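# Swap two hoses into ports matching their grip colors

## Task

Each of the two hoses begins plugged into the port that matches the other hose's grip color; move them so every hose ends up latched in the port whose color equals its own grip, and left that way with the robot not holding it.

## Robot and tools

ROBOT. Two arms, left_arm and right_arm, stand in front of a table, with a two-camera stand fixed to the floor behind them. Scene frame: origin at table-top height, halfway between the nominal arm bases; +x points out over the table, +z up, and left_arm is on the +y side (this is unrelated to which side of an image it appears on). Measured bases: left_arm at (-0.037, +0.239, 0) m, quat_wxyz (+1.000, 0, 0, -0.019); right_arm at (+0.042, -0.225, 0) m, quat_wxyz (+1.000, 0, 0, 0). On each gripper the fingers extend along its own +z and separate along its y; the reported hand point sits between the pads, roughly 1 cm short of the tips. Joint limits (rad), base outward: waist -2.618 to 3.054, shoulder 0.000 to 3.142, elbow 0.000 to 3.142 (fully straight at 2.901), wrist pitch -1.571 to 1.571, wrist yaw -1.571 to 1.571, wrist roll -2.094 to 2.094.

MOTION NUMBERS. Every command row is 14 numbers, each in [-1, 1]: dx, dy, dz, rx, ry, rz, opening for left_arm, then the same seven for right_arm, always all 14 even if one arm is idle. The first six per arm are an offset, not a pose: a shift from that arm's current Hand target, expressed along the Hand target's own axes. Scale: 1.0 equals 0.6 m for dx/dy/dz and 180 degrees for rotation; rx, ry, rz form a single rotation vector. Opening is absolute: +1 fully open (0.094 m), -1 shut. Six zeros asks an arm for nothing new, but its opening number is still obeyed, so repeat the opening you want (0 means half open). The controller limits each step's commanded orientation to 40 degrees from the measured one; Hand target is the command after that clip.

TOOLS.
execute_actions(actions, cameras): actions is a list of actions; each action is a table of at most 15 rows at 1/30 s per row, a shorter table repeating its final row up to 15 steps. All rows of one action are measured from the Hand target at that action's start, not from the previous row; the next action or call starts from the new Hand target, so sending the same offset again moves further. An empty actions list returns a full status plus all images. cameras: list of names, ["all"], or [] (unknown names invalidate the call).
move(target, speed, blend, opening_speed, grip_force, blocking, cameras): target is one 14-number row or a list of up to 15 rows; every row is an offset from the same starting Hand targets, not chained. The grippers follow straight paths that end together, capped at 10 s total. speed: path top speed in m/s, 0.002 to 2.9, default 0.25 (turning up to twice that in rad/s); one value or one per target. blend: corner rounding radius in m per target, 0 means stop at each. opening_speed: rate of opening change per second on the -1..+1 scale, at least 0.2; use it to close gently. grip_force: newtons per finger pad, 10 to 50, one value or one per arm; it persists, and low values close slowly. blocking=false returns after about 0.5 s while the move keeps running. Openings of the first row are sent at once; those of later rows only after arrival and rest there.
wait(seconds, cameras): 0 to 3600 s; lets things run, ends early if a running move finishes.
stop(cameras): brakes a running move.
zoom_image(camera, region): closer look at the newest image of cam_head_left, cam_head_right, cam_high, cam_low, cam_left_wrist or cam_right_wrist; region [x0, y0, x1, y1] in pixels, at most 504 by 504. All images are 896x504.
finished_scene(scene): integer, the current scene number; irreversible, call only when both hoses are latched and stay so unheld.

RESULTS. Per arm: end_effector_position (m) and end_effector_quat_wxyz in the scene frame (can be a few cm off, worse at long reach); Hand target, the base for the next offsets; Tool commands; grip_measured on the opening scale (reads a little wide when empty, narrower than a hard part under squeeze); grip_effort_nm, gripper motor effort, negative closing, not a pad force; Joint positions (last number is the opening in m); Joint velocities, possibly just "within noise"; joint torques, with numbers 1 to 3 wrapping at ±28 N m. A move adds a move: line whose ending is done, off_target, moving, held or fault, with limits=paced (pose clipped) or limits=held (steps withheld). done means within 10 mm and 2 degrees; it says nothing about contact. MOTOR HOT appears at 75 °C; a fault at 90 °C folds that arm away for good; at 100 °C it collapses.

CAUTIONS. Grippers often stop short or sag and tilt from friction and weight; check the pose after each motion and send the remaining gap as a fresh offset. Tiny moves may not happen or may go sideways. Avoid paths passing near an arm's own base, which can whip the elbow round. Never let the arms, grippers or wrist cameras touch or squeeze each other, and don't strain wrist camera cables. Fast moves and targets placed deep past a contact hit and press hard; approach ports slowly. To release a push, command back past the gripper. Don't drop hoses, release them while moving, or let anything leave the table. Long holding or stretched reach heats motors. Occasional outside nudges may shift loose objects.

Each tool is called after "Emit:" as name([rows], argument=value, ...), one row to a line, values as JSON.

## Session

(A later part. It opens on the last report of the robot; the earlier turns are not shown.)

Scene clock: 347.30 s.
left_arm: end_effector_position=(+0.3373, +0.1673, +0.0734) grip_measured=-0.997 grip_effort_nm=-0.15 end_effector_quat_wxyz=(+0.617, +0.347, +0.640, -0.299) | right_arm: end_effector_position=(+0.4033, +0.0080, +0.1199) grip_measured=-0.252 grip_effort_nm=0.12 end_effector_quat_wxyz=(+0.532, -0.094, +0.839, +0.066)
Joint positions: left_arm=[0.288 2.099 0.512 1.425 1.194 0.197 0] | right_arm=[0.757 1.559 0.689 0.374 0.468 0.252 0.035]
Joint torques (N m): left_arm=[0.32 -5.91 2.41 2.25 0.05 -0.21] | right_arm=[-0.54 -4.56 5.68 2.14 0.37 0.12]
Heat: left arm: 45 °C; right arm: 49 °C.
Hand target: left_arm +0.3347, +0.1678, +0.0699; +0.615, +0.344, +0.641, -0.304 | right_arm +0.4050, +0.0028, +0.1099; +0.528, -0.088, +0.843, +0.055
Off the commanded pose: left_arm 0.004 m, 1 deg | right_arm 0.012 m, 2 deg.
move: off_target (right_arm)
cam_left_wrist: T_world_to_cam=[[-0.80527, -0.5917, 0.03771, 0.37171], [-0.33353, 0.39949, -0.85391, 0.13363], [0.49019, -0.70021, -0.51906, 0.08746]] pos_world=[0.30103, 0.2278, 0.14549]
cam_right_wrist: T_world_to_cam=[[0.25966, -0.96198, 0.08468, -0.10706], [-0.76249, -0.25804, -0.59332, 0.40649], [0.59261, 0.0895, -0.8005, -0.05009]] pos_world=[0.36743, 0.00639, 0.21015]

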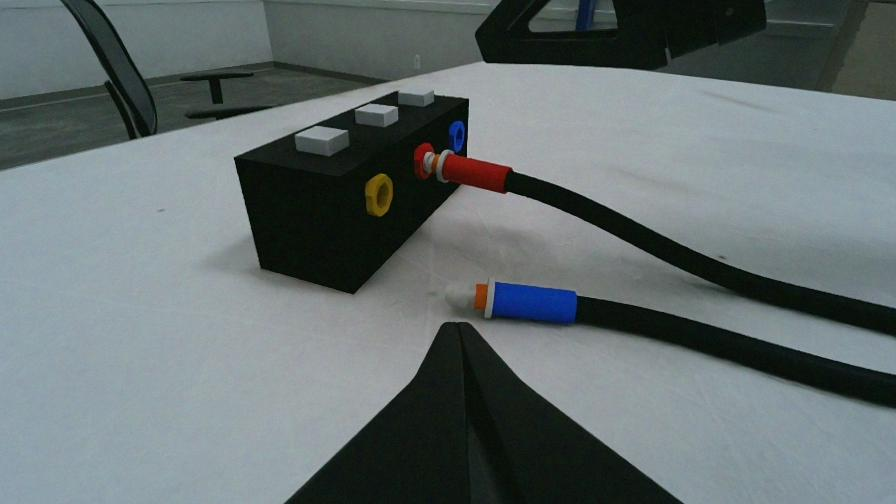

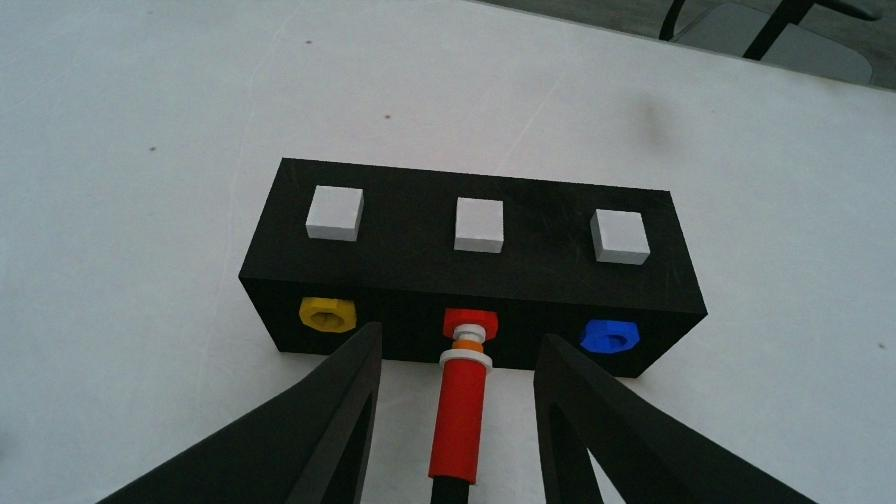

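Emit:
move(target=[0,0,0,0,0,0,-1,0.1019,-0.0073,0.0762,0,0,0,-0.25], speed=0.08, cameras=["cam_right_wrist"])

Scene clock: 353.13 s.
left_arm: end_effector_position=(+0.3373, +0.1673, +0.0734) grip_measured=-0.997 grip_effort_nm=-0.15 end_effector_quat_wxyz=(+0.617, +0.347, +0.640, -0.299) | right_arm: end_effector_position=(+0.4206, +0.0044, +0.0457) grip_measured=-0.252 grip_effort_nm=0.12 end_effector_quat_wxyz=(+0.535, -0.081, +0.839, +0.061)
Joint positions: left_arm=[0.288 2.099 0.512 1.425 1.194 0.197 0] | right_arm=[0.72 1.866 0.622 0.757 0.459 0.247 0.035]
Joint torques (N m): left_arm=[0.32 -5.89 2.5 2.24 0.05 -0.21] | right_arm=[-0.61 -5.71 4.49 2.17 0.1 -0.03]
Heat: left arm: 45 °C; right arm: 48 °C.
Hand target: left_arm +0.3347, +0.1678, +0.0699; +0.615, +0.344, +0.641, -0.304 | right_arm +0.4200, +0.0014, +0.0350; +0.528, -0.088, +0.843, +0.055
Off the commanded pose: left_arm 0.004 m, 1 deg | right_arm 0.011 m, 1 deg.
move: off_target (right_arm)
cam_right_wrist: T_world_to_cam=[[0.23343, -0.96896, 0.08144, -0.0976], [-0.76629, -0.23487, -0.59803, 0.3765], [0.59859, 0.07719, -0.79733, -0.12198]] pos_world=[0.38431, 0.00328, 0.13585]

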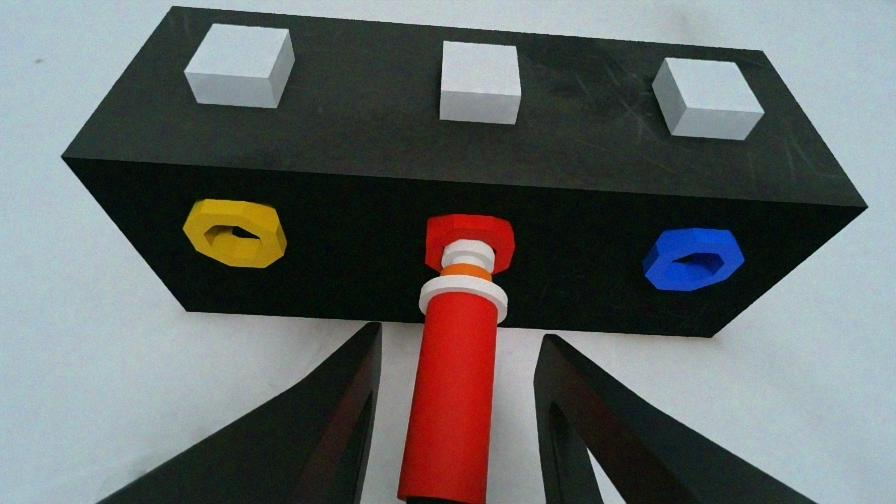

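Emit:
move([
  [0,0,0,0,0,0,-1,0,0,0,0,0,0,-1],
  [0,0,0,0,0,0,-1,-0.058,0.003,0.002,0.0145,0.02,0.007,-1],
], speed=0.05, opening_speed=0.8, cameras=["cam_right_wrist","cam_left_wrist"])

Emit:
zoom_image(camera="cam_left_wrist", region=[380, 90, 580, 230])

Scene clock: 359.23 s.
left_arm: end_effector_position=(+0.3373, +0.1673, +0.0734) grip_measured=-0.997 grip_effort_nm=-0.15 end_effector_quat_wxyz=(+0.617, +0.347, +0.640, -0.299) | right_arm: end_effector_position=(+0.4234, +0.0047, +0.0479) grip_measured=-0.683 grip_effort_nm=-1.02 end_effector_quat_wxyz=(+0.485, -0.085, +0.870, +0.031)
Joint positions: left_arm=[0.288 2.099 0.512 1.425 1.194 0.197 0] | right_arm=[0.718 1.811 0.74 0.438 0.465 0.284 0.015]
Joint torques (N m): left_arm=[0.29 -5.9 2.43 2.24 0.06 -0.2] | right_arm=[-1.02 -8.81 8.29 1.92 0.32 0.12]
Heat: left arm: 45 °C; right arm: 48 °C.
Hand target: left_arm +0.3347, +0.1678, +0.0699; +0.615, +0.344, +0.641, -0.304 | right_arm +0.4356, +0.0066, +0.0658; +0.502, -0.068, +0.861, +0.039
Off the commanded pose: left_arm 0.004 m, 1 deg | right_arm 0.022 m, 3 deg.
move: off_target (right_arm)
cam_left_wrist: T_world_to_cam=[[-0.80527, -0.5917, 0.03771, 0.37171], [-0.33353, 0.39949, -0.85391, 0.13363], [0.49019, -0.70021, -0.51906, 0.08746]] pos_world=[0.30103, 0.2278, 0.14549]
cam_right_wrist: T_world_to_cam=[[0.22134, -0.96779, 0.12, -0.09486], [-0.83415, -0.25163, -0.49079, 0.40363], [0.50518, 0.00853, -0.86297, -0.07894]] pos_world=[0.39757, 0.01044, 0.14136]
Images, in order (width x height): cam_left_wrist 896x504, cam_right_wrist 896x504.

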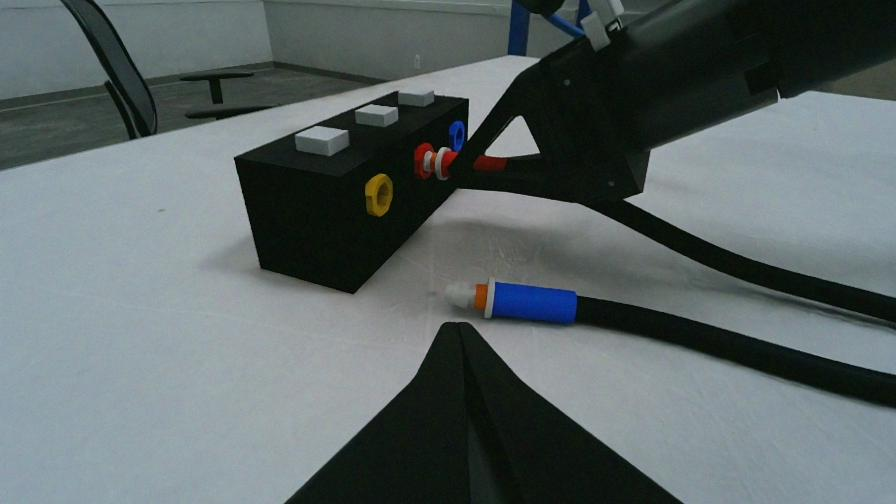

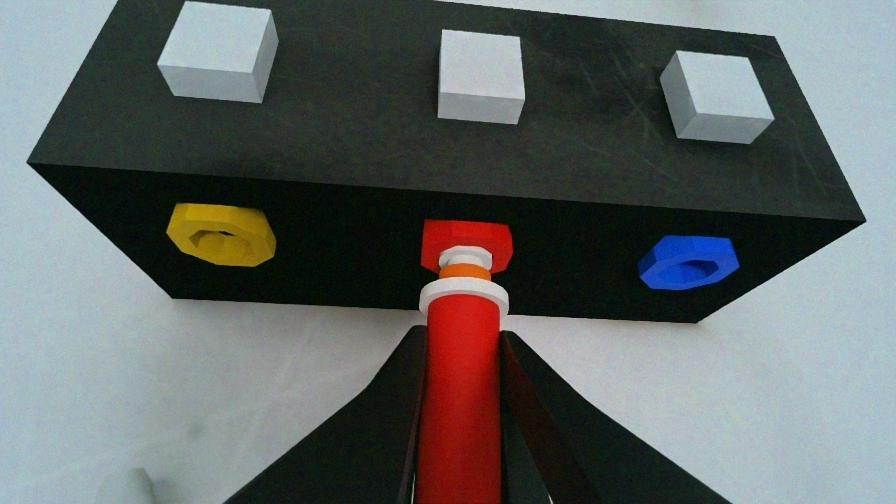

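Scaled by 2.520 from the camera's image (finer frame: 1280x720).

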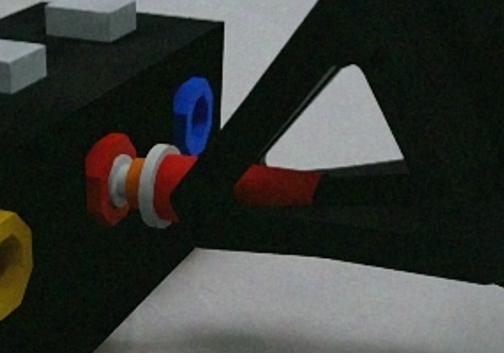

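Emit:
move(target=[0,0,0,0,0,0,-1,-0.09,0.0103,0.0573,0.02,-0.03,0.011,-1], speed=0.06, cameras=["cam_right_wrist"])

Emit:
execute_actions(actions=[], cameras=["cam_left_wrist"])

Emit:
zoom_image(camera="cam_left_wrist", region=[380, 90, 580, 230])

Scene clock: 362.93 s.
left_arm: end_effector_position=(+0.3373, +0.1673, +0.0734) grip_measured=-0.997 grip_effort_nm=-0.16 end_effector_quat_wxyz=(+0.617, +0.347, +0.640, -0.299) | right_arm: end_effector_position=(+0.4321, +0.0070, +0.0512) grip_measured=-0.683 grip_effort_nm=-1.02 end_effector_quat_wxyz=(+0.450, -0.095, +0.888, -0.006)
Joint positions: left_arm=[0.288 2.099 0.512 1.425 1.194 0.197 0] | right_arm=[0.718 1.826 0.875 0.212 0.49 0.284 0.015]
Joint torques (N m): left_arm=[0.25 -5.9 2.44 2.26 0.05 -0.2] | right_arm=[-3.06 -5.48 12.56 3.88 0.86 0.05]
Heat: left arm: 45 °C; right arm: 48 °C.
Hand target: left_arm +0.3347, +0.1678, +0.0699; +0.615, +0.344, +0.641, -0.304 | right_arm +0.4904, +0.0215, +0.0956; +0.543, -0.036, +0.839, +0.023
Off the commanded pose: left_arm 0.004 m, 1 deg | right_arm 0.075 m, 14 deg.
move: off_target (right_arm)
cam_right_wrist: T_world_to_cam=[[0.21326, -0.95964, 0.18335, -0.09471], [-0.87062, -0.27182, -0.41004, 0.42488], [0.44333, -0.07218, -0.89345, -0.05166]] pos_world=[0.41301, 0.02088, 0.14543]

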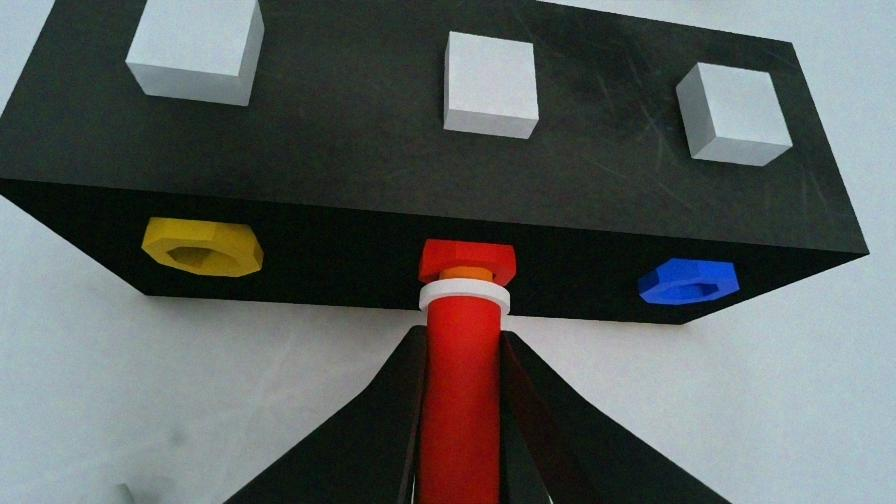

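Scene clock: 362.93 s.
left_arm: end_effector_position=(+0.3373, +0.1673, +0.0734) grip_measured=-0.997 grip_effort_nm=-0.16 end_effector_quat_wxyz=(+0.617, +0.347, +0.640, -0.299) | right_arm: end_effector_position=(+0.4321, +0.0070, +0.0512) grip_measured=-0.683 grip_effort_nm=-1.02 end_effector_quat_wxyz=(+0.450, -0.095, +0.888, -0.006)
Joint positions: left_arm=[0.288 2.099 0.512 1.425 1.194 0.197 0] | right_arm=[0.718 1.826 0.875 0.212 0.49 0.284 0.015]
Joint velocities: within noise
Joint torques (N m): left_arm=[0.25 -5.9 2.44 2.26 0.05 -0.2] | right_arm=[-3.06 -5.48 12.56 3.88 0.86 0.05]
Heat: left arm: 45 °C; right arm: 48 °C.
Hand target: left_arm +0.3347, +0.1678, +0.0699; +0.615, +0.344, +0.641, -0.304 | right_arm +0.4904, +0.0215, +0.0956; +0.543, -0.036, +0.839, +0.023
Tool commands: left_gripper/opening=-1.0 right_gripper/opening=-1.0
Off the commanded pose: left_arm 0.004 m, 1 deg | right_arm 0.075 m, 14 deg.
camera_calibration:
cam_left_wrist: T_world_to_cam=[[-0.80527, -0.5917, 0.03771, 0.37171], [-0.33353, 0.39949, -0.85391, 0.13363], [0.49019, -0.70021, -0.51906, 0.08746]] pos_world=[0.30103, 0.2278, 0.14549]
Images, in order (width x height): cam_left_wrist 896x504.

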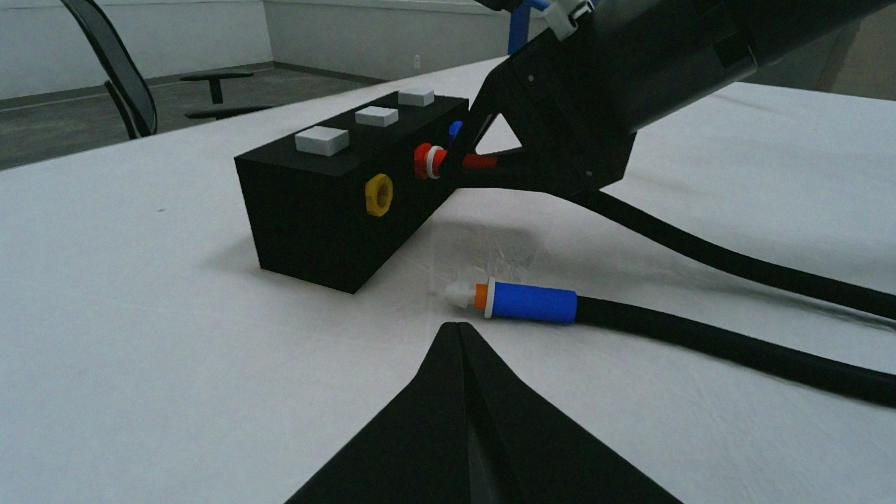

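Scaled by 2.520 from the camera's image (finer frame: 1280x720).

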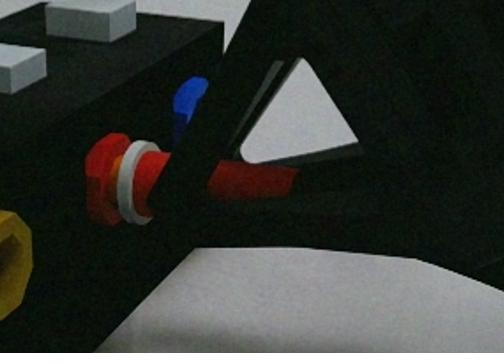

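Emit:
move(target=[0,0,0,0,0,0,-1,-0.0395,0.0178,0.0758,0.0256,-0.05,0.0115,-1], speed=0.06, cameras=["cam_right_wrist","cam_left_wrist"])

Emit:
zoom_image(camera="cam_left_wrist", region=[380, 90, 580, 230])

Scene clock: 369.27 s.
left_arm: end_effector_position=(+0.3373, +0.1673, +0.0734) grip_measured=-0.997 grip_effort_nm=-0.15 end_effector_quat_wxyz=(+0.617, +0.347, +0.640, -0.299) | right_arm: end_effector_position=(+0.4430, +0.0084, +0.0478) grip_measured=-0.683 grip_effort_nm=-1.02 end_effector_quat_wxyz=(+0.459, -0.108, +0.879, -0.077)
Joint positions: left_arm=[0.288 2.099 0.512 1.425 1.194 0.197 0] | right_arm=[0.749 1.909 0.959 0.174 0.627 0.233 0.015]
Joint torques (N m): left_arm=[0.32 -5.81 2.48 2.25 0.05 -0.19] | right_arm=[-5.71 -3.18 15.02 5.3 0.72 0.33]
Heat: left arm: 44 °C; right arm: 53 °C.
Hand target: left_arm +0.3347, +0.1678, +0.0699; +0.615, +0.344, +0.641, -0.304 | right_arm +0.5404, +0.0367, +0.0986; +0.608, +0.003, +0.794, +0.002
Off the commanded pose: left_arm 0.004 m, 1 deg | right_arm 0.113 m, 25 deg.
move: off_target (right_arm)
cam_left_wrist: T_world_to_cam=[[-0.80527, -0.5917, 0.03771, 0.37171], [-0.33353, 0.39949, -0.85391, 0.13363], [0.49019, -0.70021, -0.51906, 0.08746]] pos_world=[0.30103, 0.2278, 0.14549]
cam_right_wrist: T_world_to_cam=[[0.16725, -0.93276, 0.31937, -0.0814], [-0.86677, -0.29347, -0.40321, 0.43162], [0.46983, -0.20938, -0.85757, -0.07172]] pos_world=[0.42142, 0.03573, 0.13852]
Images, in order (width x height): cam_left_wrist 896x504, cam_right_wrist 896x504.

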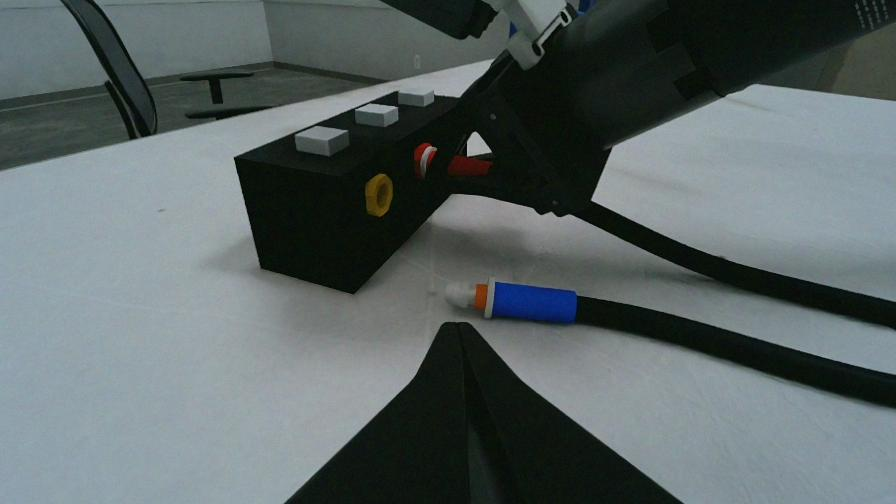

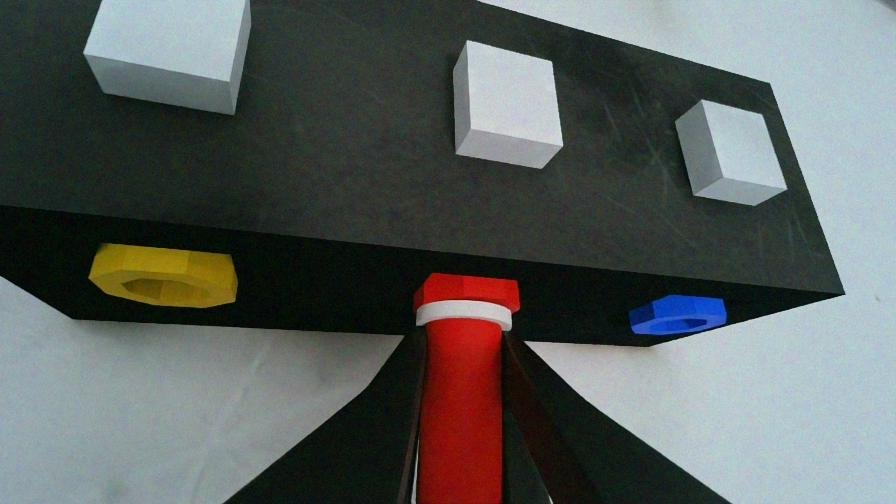

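Scaled by 2.520 from the camera's image (finer frame: 1280x720).

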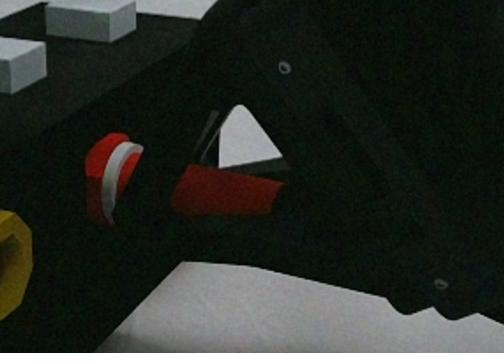

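Emit:
move([
  [0,0,0,0,0,0,-1,0.1235,-0.048,-0.1347,-0.003,0.108,-0.0864,-1],
  [0,0,0,0,0,0,-1,0.1235,-0.048,-0.1347,-0.003,0.108,-0.0864,-0.3],
], speed=0.15, opening_speed=0.8, cameras=["cam_right_wrist","cam_left_wrist"])

Emit:
zoom_image(camera="cam_left_wrist", region=[380, 90, 580, 230])

Scene clock: 377.37 s.
left_arm: end_effector_position=(+0.3373, +0.1673, +0.0734) grip_measured=-0.997 grip_effort_nm=-0.16 end_effector_quat_wxyz=(+0.617, +0.347, +0.640, -0.299) | right_arm: end_effector_position=(+0.4411, +0.0105, +0.0480) grip_measured=-0.302 grip_effort_nm=0.12 end_effector_quat_wxyz=(+0.457, -0.115, +0.879, -0.075)
Joint positions: left_arm=[0.288 2.099 0.512 1.425 1.194 0.197 0] | right_arm=[0.753 1.904 0.957 0.17 0.621 0.226 0.033]
Joint torques (N m): left_arm=[0.32 -5.78 2.45 2.24 0.08 -0.21] | right_arm=[-0.44 -8.69 5.79 1.8 0.41 0.15]
Heat: left arm: 44 °C; right arm: 58 °C.
Hand target: left_arm +0.3347, +0.1678, +0.0699; +0.615, +0.344, +0.641, -0.304 | right_arm +0.4430, +0.0084, +0.0481; +0.460, -0.107, +0.878, -0.075
Off the commanded pose: left_arm 0.004 m, 1 deg | right_arm 0.003 m, 1 deg.
move: done
cam_left_wrist: T_world_to_cam=[[-0.80527, -0.5917, 0.03771, 0.37171], [-0.33353, 0.39949, -0.85391, 0.13363], [0.49019, -0.70021, -0.51906, 0.08746]] pos_world=[0.30103, 0.2278, 0.14549]
cam_right_wrist: T_world_to_cam=[[0.17993, -0.92959, 0.3217, -0.08493], [-0.86456, -0.30544, -0.39906, 0.42954], [0.46922, -0.20633, -0.85864, -0.06989]] pos_world=[0.41944, 0.03782, 0.13872]
Images, in order (width x height): cam_left_wrist 896x504, cam_right_wrist 896x504.

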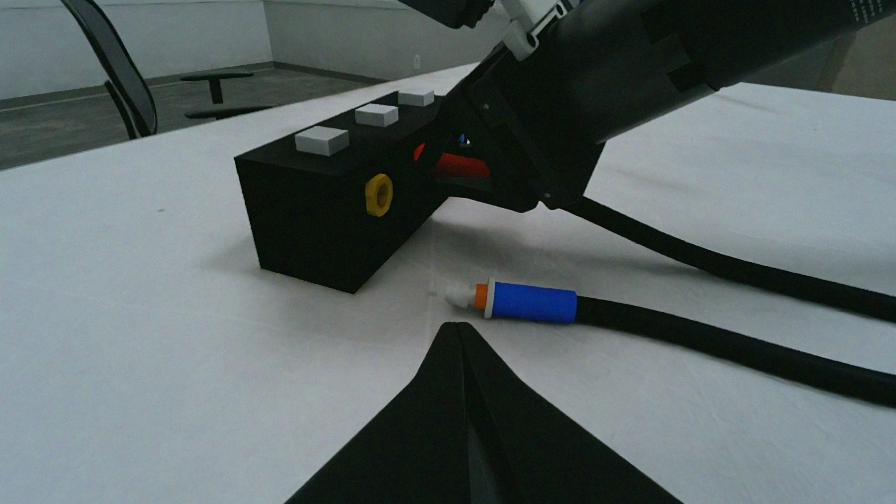

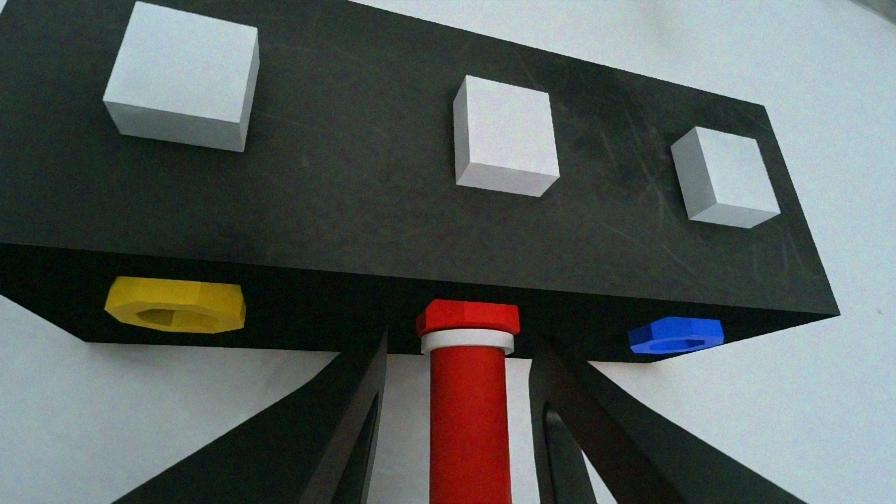

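Scaled by 2.520 from the camera's image (finer frame: 1280x720).

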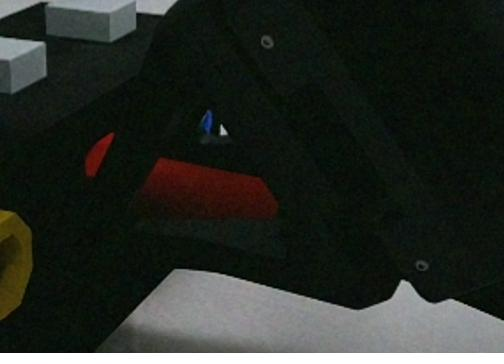

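Emit:
move([
  [0,0,0,0,0,0,-1,-0.0207,-0.0182,-0.067,0,0,0,-0.3],
  [0,0,0,0,0,0,-1,-0.032,0.0397,-0.1835,-0.139,0.0217,-0.0175,-0.3],
  [0,0,0,0,0,0,-1,0.0508,0.089,-0.143,-0.139,0.0217,-0.0175,-0.3],
], speed=[0.06,0.15,0.1], cameras=["cam_right_wrist","cam_left_wrist"])

Emit:
zoom_image(camera="cam_left_wrist", region=[380, 90, 580, 230])

Scene clock: 396.10 s.
left_arm: end_effector_position=(+0.3373, +0.1673, +0.0734) grip_measured=-0.997 grip_effort_nm=-0.15 end_effector_quat_wxyz=(+0.617, +0.347, +0.640, -0.299) | right_arm: end_effector_position=(+0.3501, +0.0558, +0.0687) grip_measured=-0.302 grip_effort_nm=0.13 end_effector_quat_wxyz=(+0.398, -0.227, +0.882, +0.108)
Joint positions: left_arm=[0.288 2.099 0.512 1.425 1.194 0.197 0] | right_arm=[0.839 1.604 0.759 0.099 0.24 0.229 0.033]
Joint torques (N m): left_arm=[0.28 -5.89 2.4 2.24 0.05 -0.2] | right_arm=[0.49 -5.03 5.82 1.97 0.34 0.14]
Heat: left arm: 44 °C; right arm: 50 °C.
Hand target: left_arm +0.3347, +0.1678, +0.0699; +0.615, +0.344, +0.641, -0.304 | right_arm +0.3492, +0.0550, +0.0601; +0.394, -0.225, +0.885, +0.101
Off the commanded pose: left_arm 0.004 m, 1 deg | right_arm 0.009 m, 1 deg.
move: done
cam_left_wrist: T_world_to_cam=[[-0.80527, -0.5917, 0.03771, 0.37171], [-0.33353, 0.39949, -0.85391, 0.13363], [0.49019, -0.70021, -0.51906, 0.08746]] pos_world=[0.30103, 0.2278, 0.14549]
cam_right_wrist: T_world_to_cam=[[0.53656, -0.84066, 0.07337, -0.14589], [-0.77665, -0.52596, -0.34667, 0.35097], [0.33002, 0.12903, -0.93512, 0.03512]] pos_world=[0.33927, 0.05742, 0.16521]
Images, in order (width x height): cam_left_wrist 896x504, cam_right_wrist 896x504.

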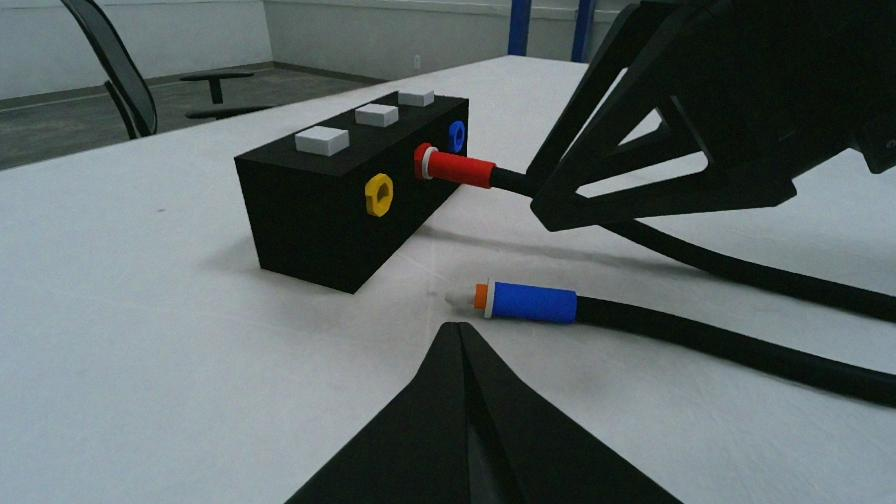

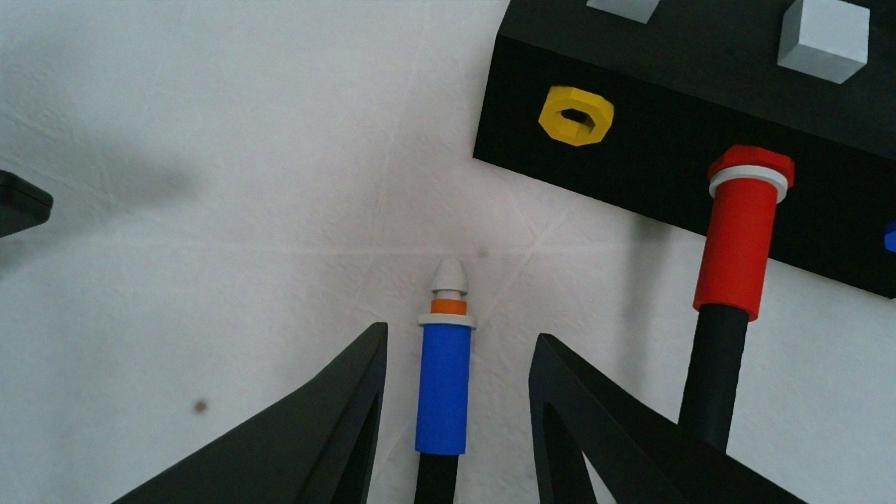

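Scaled by 2.520 from the camera's image (finer frame: 1280x720).

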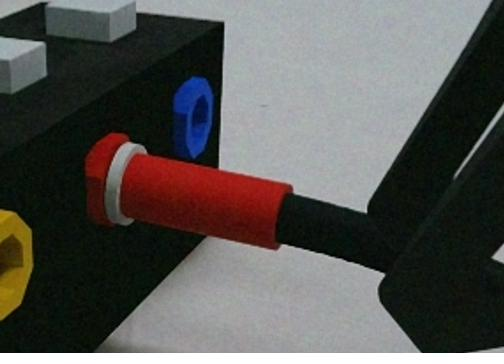

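Emit:
move([
  [0,0,0,0,0,0,-1,0.0657,0,0.064,0,0,0,-0.33],
  [0,0,0,0,0,0,-1,0.0657,0,0.064,0,0,0,-1],
  [0,0,0,0,0,0,-1,-0.0818,0.004,-0.0835,0,0,0,-1],
  [0,0,0,0,0,0,-1,-0.048,-0.197,-0.096,0.0688,0.0112,0.0636,-1],
], speed=[0.08,0.05,0.08,0.12], opening_speed=0.8, cameras=["cam_right_wrist","cam_left_wrist"])

Scene clock: 409.23 s.
left_arm: end_effector_position=(+0.3373, +0.1673, +0.0734) grip_measured=-0.997 grip_effort_nm=-0.15 end_effector_quat_wxyz=(+0.617, +0.347, +0.640, -0.299) | right_arm: end_effector_position=(+0.3867, -0.0560, +0.1131) grip_measured=-0.688 grip_effort_nm=-1.02 end_effector_quat_wxyz=(+0.381, -0.100, +0.918, +0.038)
Joint positions: left_arm=[0.288 2.099 0.512 1.425 1.194 0.197 0] | right_arm=[0.57 1.41 0.83 -0.239 0.254 0.251 0.015]
Joint torques (N m): left_arm=[0.31 -5.85 2.52 2.23 0.06 -0.2] | right_arm=[-0.44 -7.71 6.22 1.7 0.21 0.08]
Heat: left arm: 44 °C; right arm: 49 °C.
Hand target: left_arm +0.3347, +0.1678, +0.0699; +0.615, +0.344, +0.641, -0.304 | right_arm +0.3850, -0.0601, +0.1199; +0.388, -0.094, +0.916, +0.039
Off the commanded pose: left_arm 0.004 m, 1 deg | right_arm 0.008 m, 1 deg.
move: done; target 2's new opening was sent with right_arm's hand 0.011 m and 1 deg from that target
cam_left_wrist: T_world_to_cam=[[-0.80527, -0.5917, 0.03771, 0.37171], [-0.33353, 0.39949, -0.85391, 0.13363], [0.49019, -0.70021, -0.51906, 0.08746]] pos_world=[0.30103, 0.2278, 0.14549]
cam_right_wrist: T_world_to_cam=[[0.27456, -0.95771, 0.08608, -0.16952], [-0.91448, -0.28774, -0.28447, 0.39549], [0.29721, -0.00061, -0.95481, 0.08666]] pos_world=[0.38245, -0.0485, 0.20985]
Images, in order (width x height): cam_left_wrist 896x504, cam_right_wrist 896x504.

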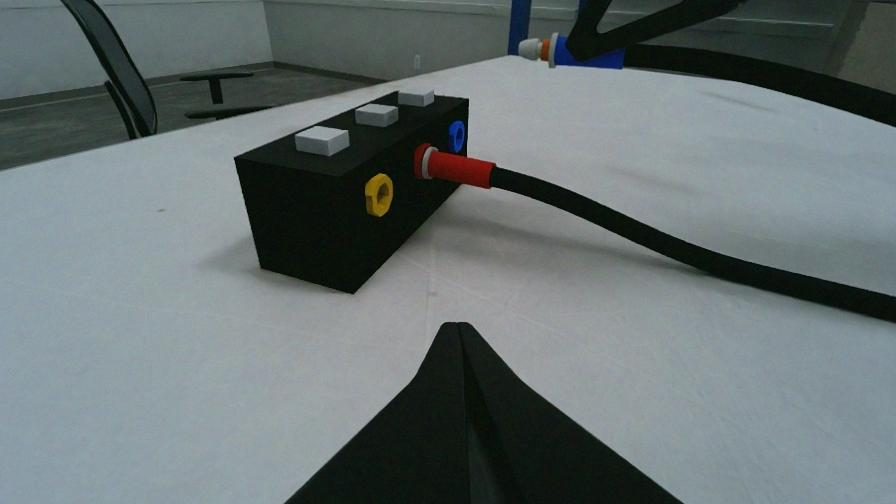

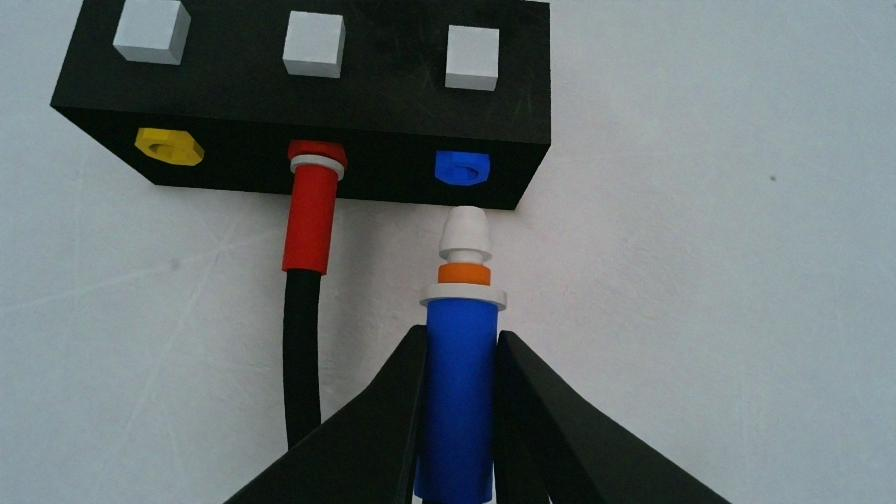

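Emit:
move(target=[0,0,0,0,0,0,-1,0.0697,-0.0015,0.1075,0.01,0,0.0097,-1], speed=0.1, cameras=["cam_right_wrist","cam_left_wrist"])

Emit:
zoom_image(camera="cam_left_wrist", region=[400, 70, 560, 182])

Scene clock: 413.97 s.
left_arm: end_effector_position=(+0.3373, +0.1673, +0.0734) grip_measured=-0.997 grip_effort_nm=-0.15 end_effector_quat_wxyz=(+0.617, +0.347, +0.640, -0.299) | right_arm: end_effector_position=(+0.4005, -0.0528, +0.0518) grip_measured=-0.688 grip_effort_nm=-1.02 end_effector_quat_wxyz=(+0.391, -0.083, +0.916, +0.039)
Joint positions: left_arm=[0.288 2.099 0.512 1.425 1.194 0.197 0] | right_arm=[0.564 1.59 0.701 0.09 0.267 0.274 0.015]
Joint torques (N m): left_arm=[0.29 -5.87 2.47 2.21 0.04 -0.2] | right_arm=[-0.49 -4.82 5.71 1.96 0.35 0.12]
Heat: left arm: 45 °C; right arm: 49 °C.
Hand target: left_arm +0.3347, +0.1678, +0.0699; +0.615, +0.344, +0.641, -0.304 | right_arm +0.4022, -0.0576, +0.0451; +0.389, -0.074, +0.918, +0.031
Off the commanded pose: left_arm 0.004 m, 1 deg | right_arm 0.008 m, 1 deg.
move: done
cam_left_wrist: T_world_to_cam=[[-0.80527, -0.5917, 0.03771, 0.37171], [-0.33353, 0.39949, -0.85391, 0.13363], [0.49019, -0.70021, -0.51906, 0.08746]] pos_world=[0.30103, 0.2278, 0.14549]
cam_right_wrist: T_world_to_cam=[[0.2427, -0.96733, 0.07334, -0.15202], [-0.91744, -0.25344, -0.30672, 0.39578], [0.31528, 0.00715, -0.94897, 0.01695]] pos_world=[0.39466, -0.04686, 0.14862]
Images, in order (width x height): cam_left_wrist 896x504, cam_right_wrist 896x504.

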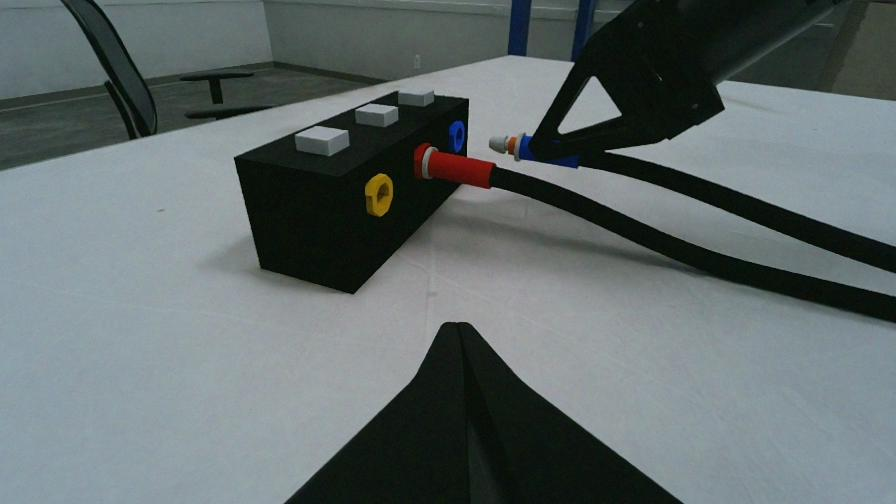

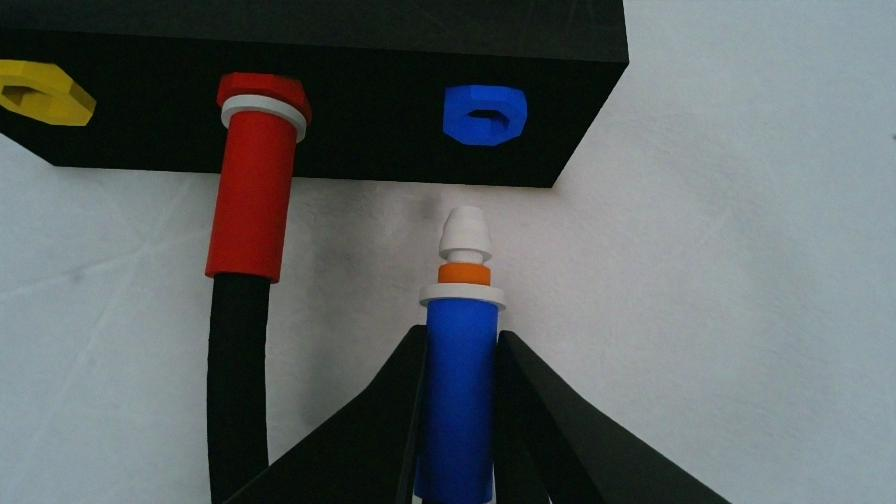

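Scaled by 3.150 from the camera's image (finer frame: 1280x720).

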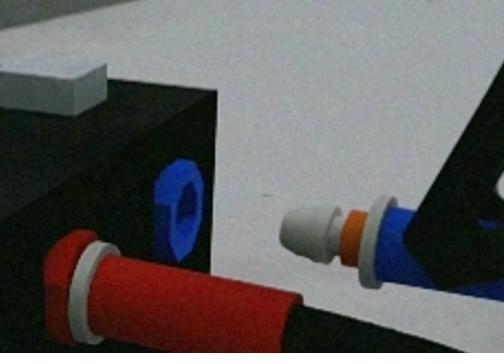

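Emit:
move(target=[0,0,0,0,0,0,-1,-0.012,-0.0092,0.0098,0,0,0,-1], speed=0.05, cameras=["cam_right_wrist","cam_left_wrist"])

Emit:
zoom_image(camera="cam_left_wrist", region=[400, 70, 560, 182])

Scene clock: 417.47 s.
left_arm: end_effector_position=(+0.3373, +0.1673, +0.0734) grip_measured=-0.997 grip_effort_nm=-0.15 end_effector_quat_wxyz=(+0.617, +0.347, +0.640, -0.299) | right_arm: end_effector_position=(+0.4049, -0.0642, +0.0448) grip_measured=-0.688 grip_effort_nm=-1.02 end_effector_quat_wxyz=(+0.385, -0.073, +0.920, +0.028)
Joint positions: left_arm=[0.288 2.099 0.512 1.425 1.194 0.197 0] | right_arm=[0.533 1.61 0.701 0.093 0.267 0.269 0.015]
Joint torques (N m): left_arm=[0.4 -5.78 2.47 2.23 0.07 -0.2] | right_arm=[-0.53 -4.82 7.75 1.91 0.11 -0.02]
Heat: left arm: 45 °C; right arm: 49 °C.
Hand target: left_arm +0.3347, +0.1678, +0.0699; +0.615, +0.344, +0.641, -0.304 | right_arm +0.4121, -0.0615, +0.0461; +0.389, -0.074, +0.918, +0.031
Off the commanded pose: left_arm 0.004 m, 1 deg | right_arm 0.008 m, 1 deg.
move: done
cam_left_wrist: T_world_to_cam=[[-0.80527, -0.5917, 0.03771, 0.37171], [-0.33353, 0.39949, -0.85391, 0.13363], [0.49019, -0.70021, -0.51906, 0.08746]] pos_world=[0.30103, 0.2278, 0.14549]
cam_right_wrist: T_world_to_cam=[[0.21781, -0.9725, 0.08244, -0.15425], [-0.92814, -0.23251, -0.29067, 0.39973], [0.30184, -0.01321, -0.95327, 0.01326]] pos_world=[0.4006, -0.05689, 0.14154]
Images, in order (width x height): cam_left_wrist 896x504, cam_right_wrist 896x504.

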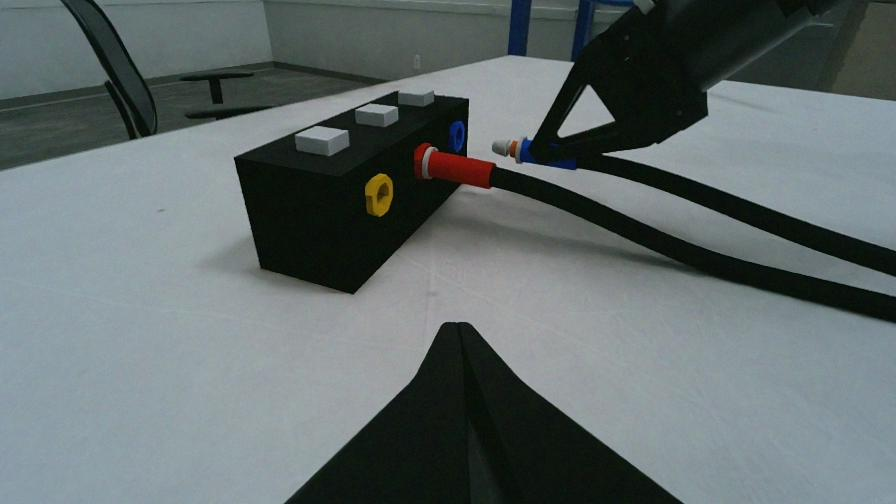

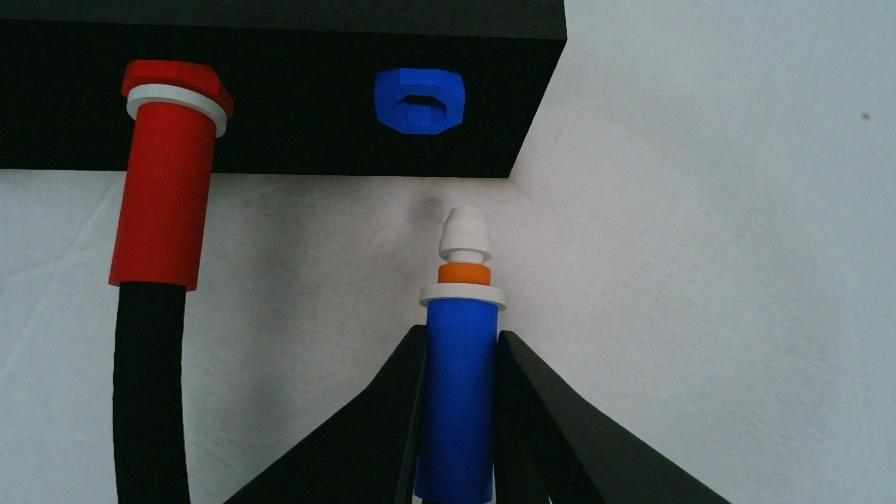

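Scaled by 3.150 from the camera's image (finer frame: 1280x720).

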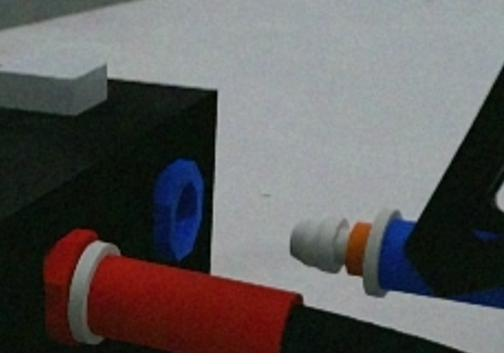

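Emit:
move(target=[0,0,0,0,0,0,-1,-0.0252,0.0178,-0.0112,0,0,0,-1], speed=0.05, cameras=["cam_right_wrist","cam_left_wrist"])

Emit:
zoom_image(camera="cam_left_wrist", region=[400, 70, 560, 182])

Scene clock: 421.43 s.
left_arm: end_effector_position=(+0.3373, +0.1673, +0.0734) grip_measured=-0.997 grip_effort_nm=-0.15 end_effector_quat_wxyz=(+0.617, +0.347, +0.640, -0.299) | right_arm: end_effector_position=(+0.4115, -0.0534, +0.0588) grip_measured=-0.688 grip_effort_nm=-1.02 end_effector_quat_wxyz=(+0.386, -0.078, +0.919, +0.033)
Joint positions: left_arm=[0.288 2.099 0.512 1.425 1.194 0.197 0] | right_arm=[0.548 1.61 0.767 0.031 0.267 0.271 0.015]
Joint torques (N m): left_arm=[0.25 -5.81 2.51 2.26 0.05 -0.18] | right_arm=[0.5 -5.56 8.18 1.73 0.32 0.14]
Heat: left arm: 45 °C; right arm: 49 °C.
Hand target: left_arm +0.3347, +0.1678, +0.0699; +0.615, +0.344, +0.641, -0.304 | right_arm +0.4161, -0.0500, +0.0617; +0.389, -0.074, +0.918, +0.031
Off the commanded pose: left_arm 0.004 m, 1 deg | right_arm 0.006 m, 1 deg.
move: done
cam_left_wrist: T_world_to_cam=[[-0.80527, -0.5917, 0.03771, 0.37171], [-0.33353, 0.39949, -0.85391, 0.13363], [0.49019, -0.70021, -0.51906, 0.08746]] pos_world=[0.30103, 0.2278, 0.14549]
cam_right_wrist: T_world_to_cam=[[0.23045, -0.96982, 0.07963, -0.1512], [-0.92411, -0.24375, -0.2943, 0.41033], [0.30483, -0.00577, -0.95239, 0.02398]] pos_world=[0.40672, -0.04648, 0.15563]
Images, in order (width x height): cam_left_wrist 896x504, cam_right_wrist 896x504.

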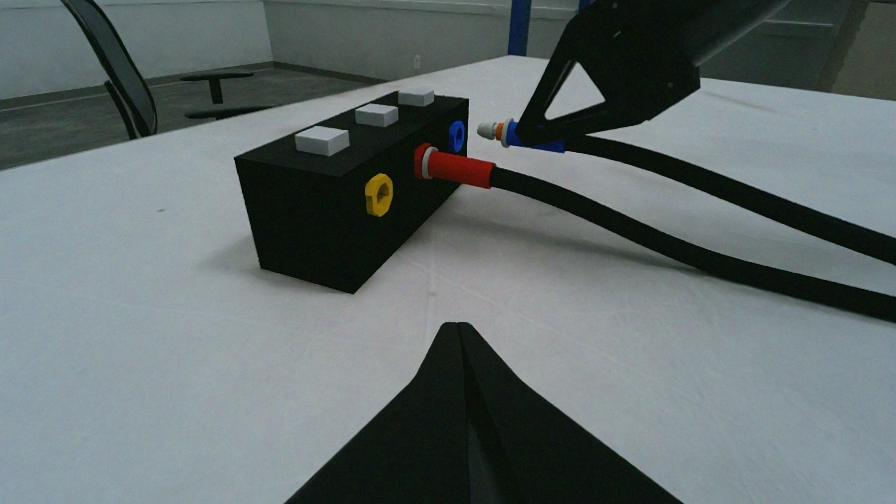

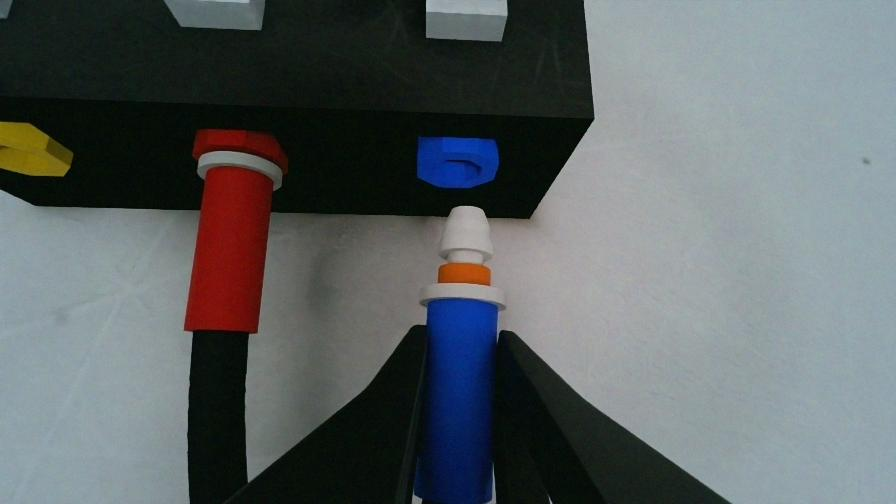

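Scaled by 3.150 from the camera's image (finer frame: 1280x720).

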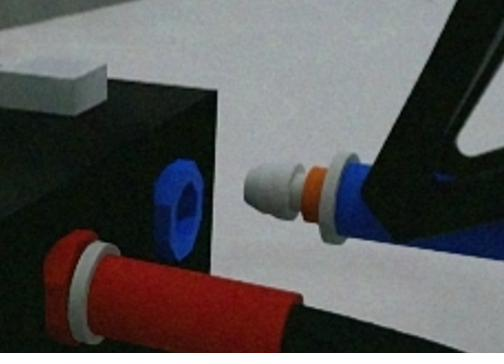

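Emit:
move(target=[0,0,0,0,0,0,-1,0.0118,0.004,0.0213,0,0,0,-1], speed=0.05, cameras=["cam_right_wrist","cam_left_wrist"])

Emit:
zoom_image(camera="cam_left_wrist", region=[400, 70, 560, 182])

Scene clock: 425.47 s.
left_arm: end_effector_position=(+0.3373, +0.1673, +0.0734) grip_measured=-0.997 grip_effort_nm=-0.15 end_effector_quat_wxyz=(+0.617, +0.347, +0.640, -0.299) | right_arm: end_effector_position=(+0.4153, -0.0511, +0.0480) grip_measured=-0.688 grip_effort_nm=-1.02 end_effector_quat_wxyz=(+0.384, -0.078, +0.919, +0.032)
Joint positions: left_arm=[0.288 2.099 0.512 1.425 1.194 0.197 0] | right_arm=[0.548 1.655 0.767 0.072 0.267 0.273 0.015]
Joint torques (N m): left_arm=[0.28 -5.82 2.45 2.22 0.06 -0.21] | right_arm=[0.62 -5.22 7.35 1.94 0.34 0.12]
Heat: left arm: 45 °C; right arm: 49 °C.
Hand target: left_arm +0.3347, +0.1678, +0.0699; +0.615, +0.344, +0.641, -0.304 | right_arm +0.4199, -0.0469, +0.0478; +0.389, -0.074, +0.918, +0.031
Off the commanded pose: left_arm 0.004 m, 1 deg | right_arm 0.006 m, 1 deg.
move: done
cam_left_wrist: T_world_to_cam=[[-0.80527, -0.5917, 0.03771, 0.37171], [-0.33353, 0.39949, -0.85391, 0.13363], [0.49019, -0.70021, -0.51906, 0.08746]] pos_world=[0.30103, 0.2278, 0.14549]
cam_right_wrist: T_world_to_cam=[[0.22973, -0.96996, 0.08, -0.14865], [-0.92556, -0.24315, -0.29019, 0.41166], [0.30093, -0.00738, -0.95362, 0.01414]] pos_world=[0.41091, -0.04398, 0.14484]
Images, in order (width x height): cam_left_wrist 896x504, cam_right_wrist 896x504.

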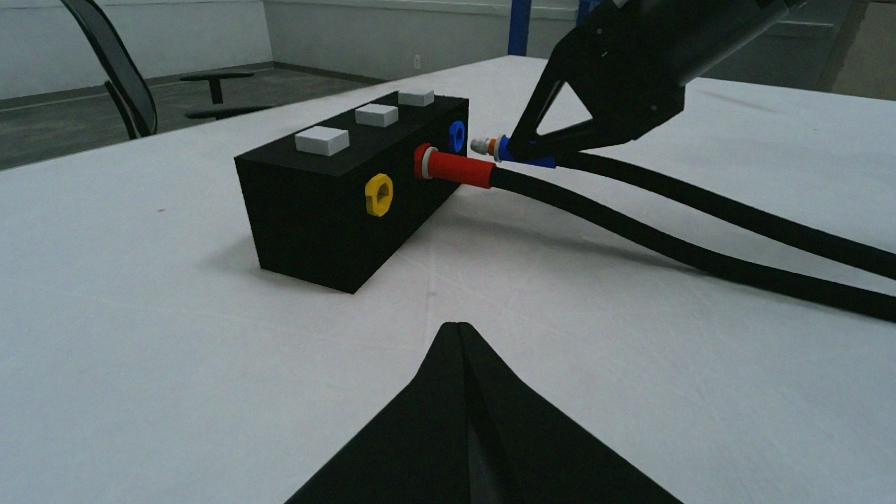

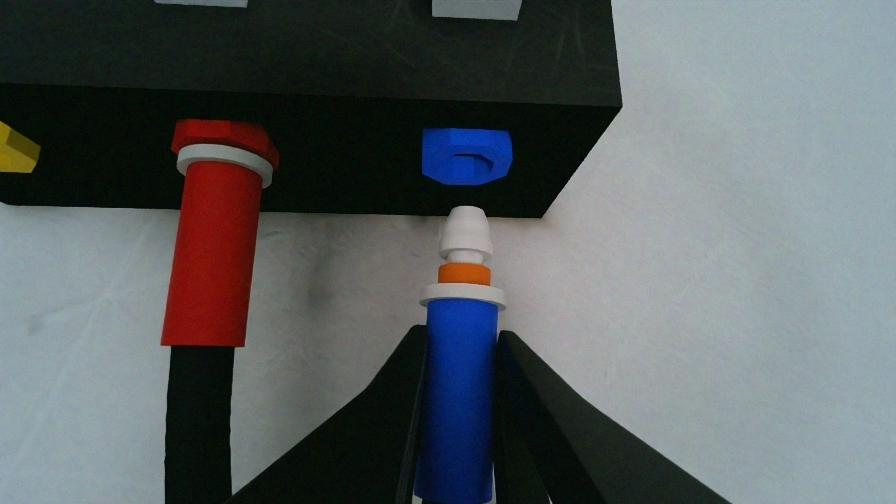

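Scaled by 3.150 from the camera's image (finer frame: 1280x720).

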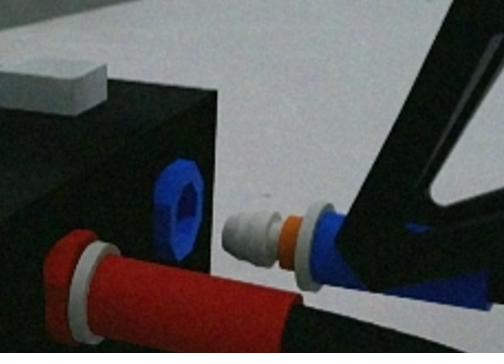

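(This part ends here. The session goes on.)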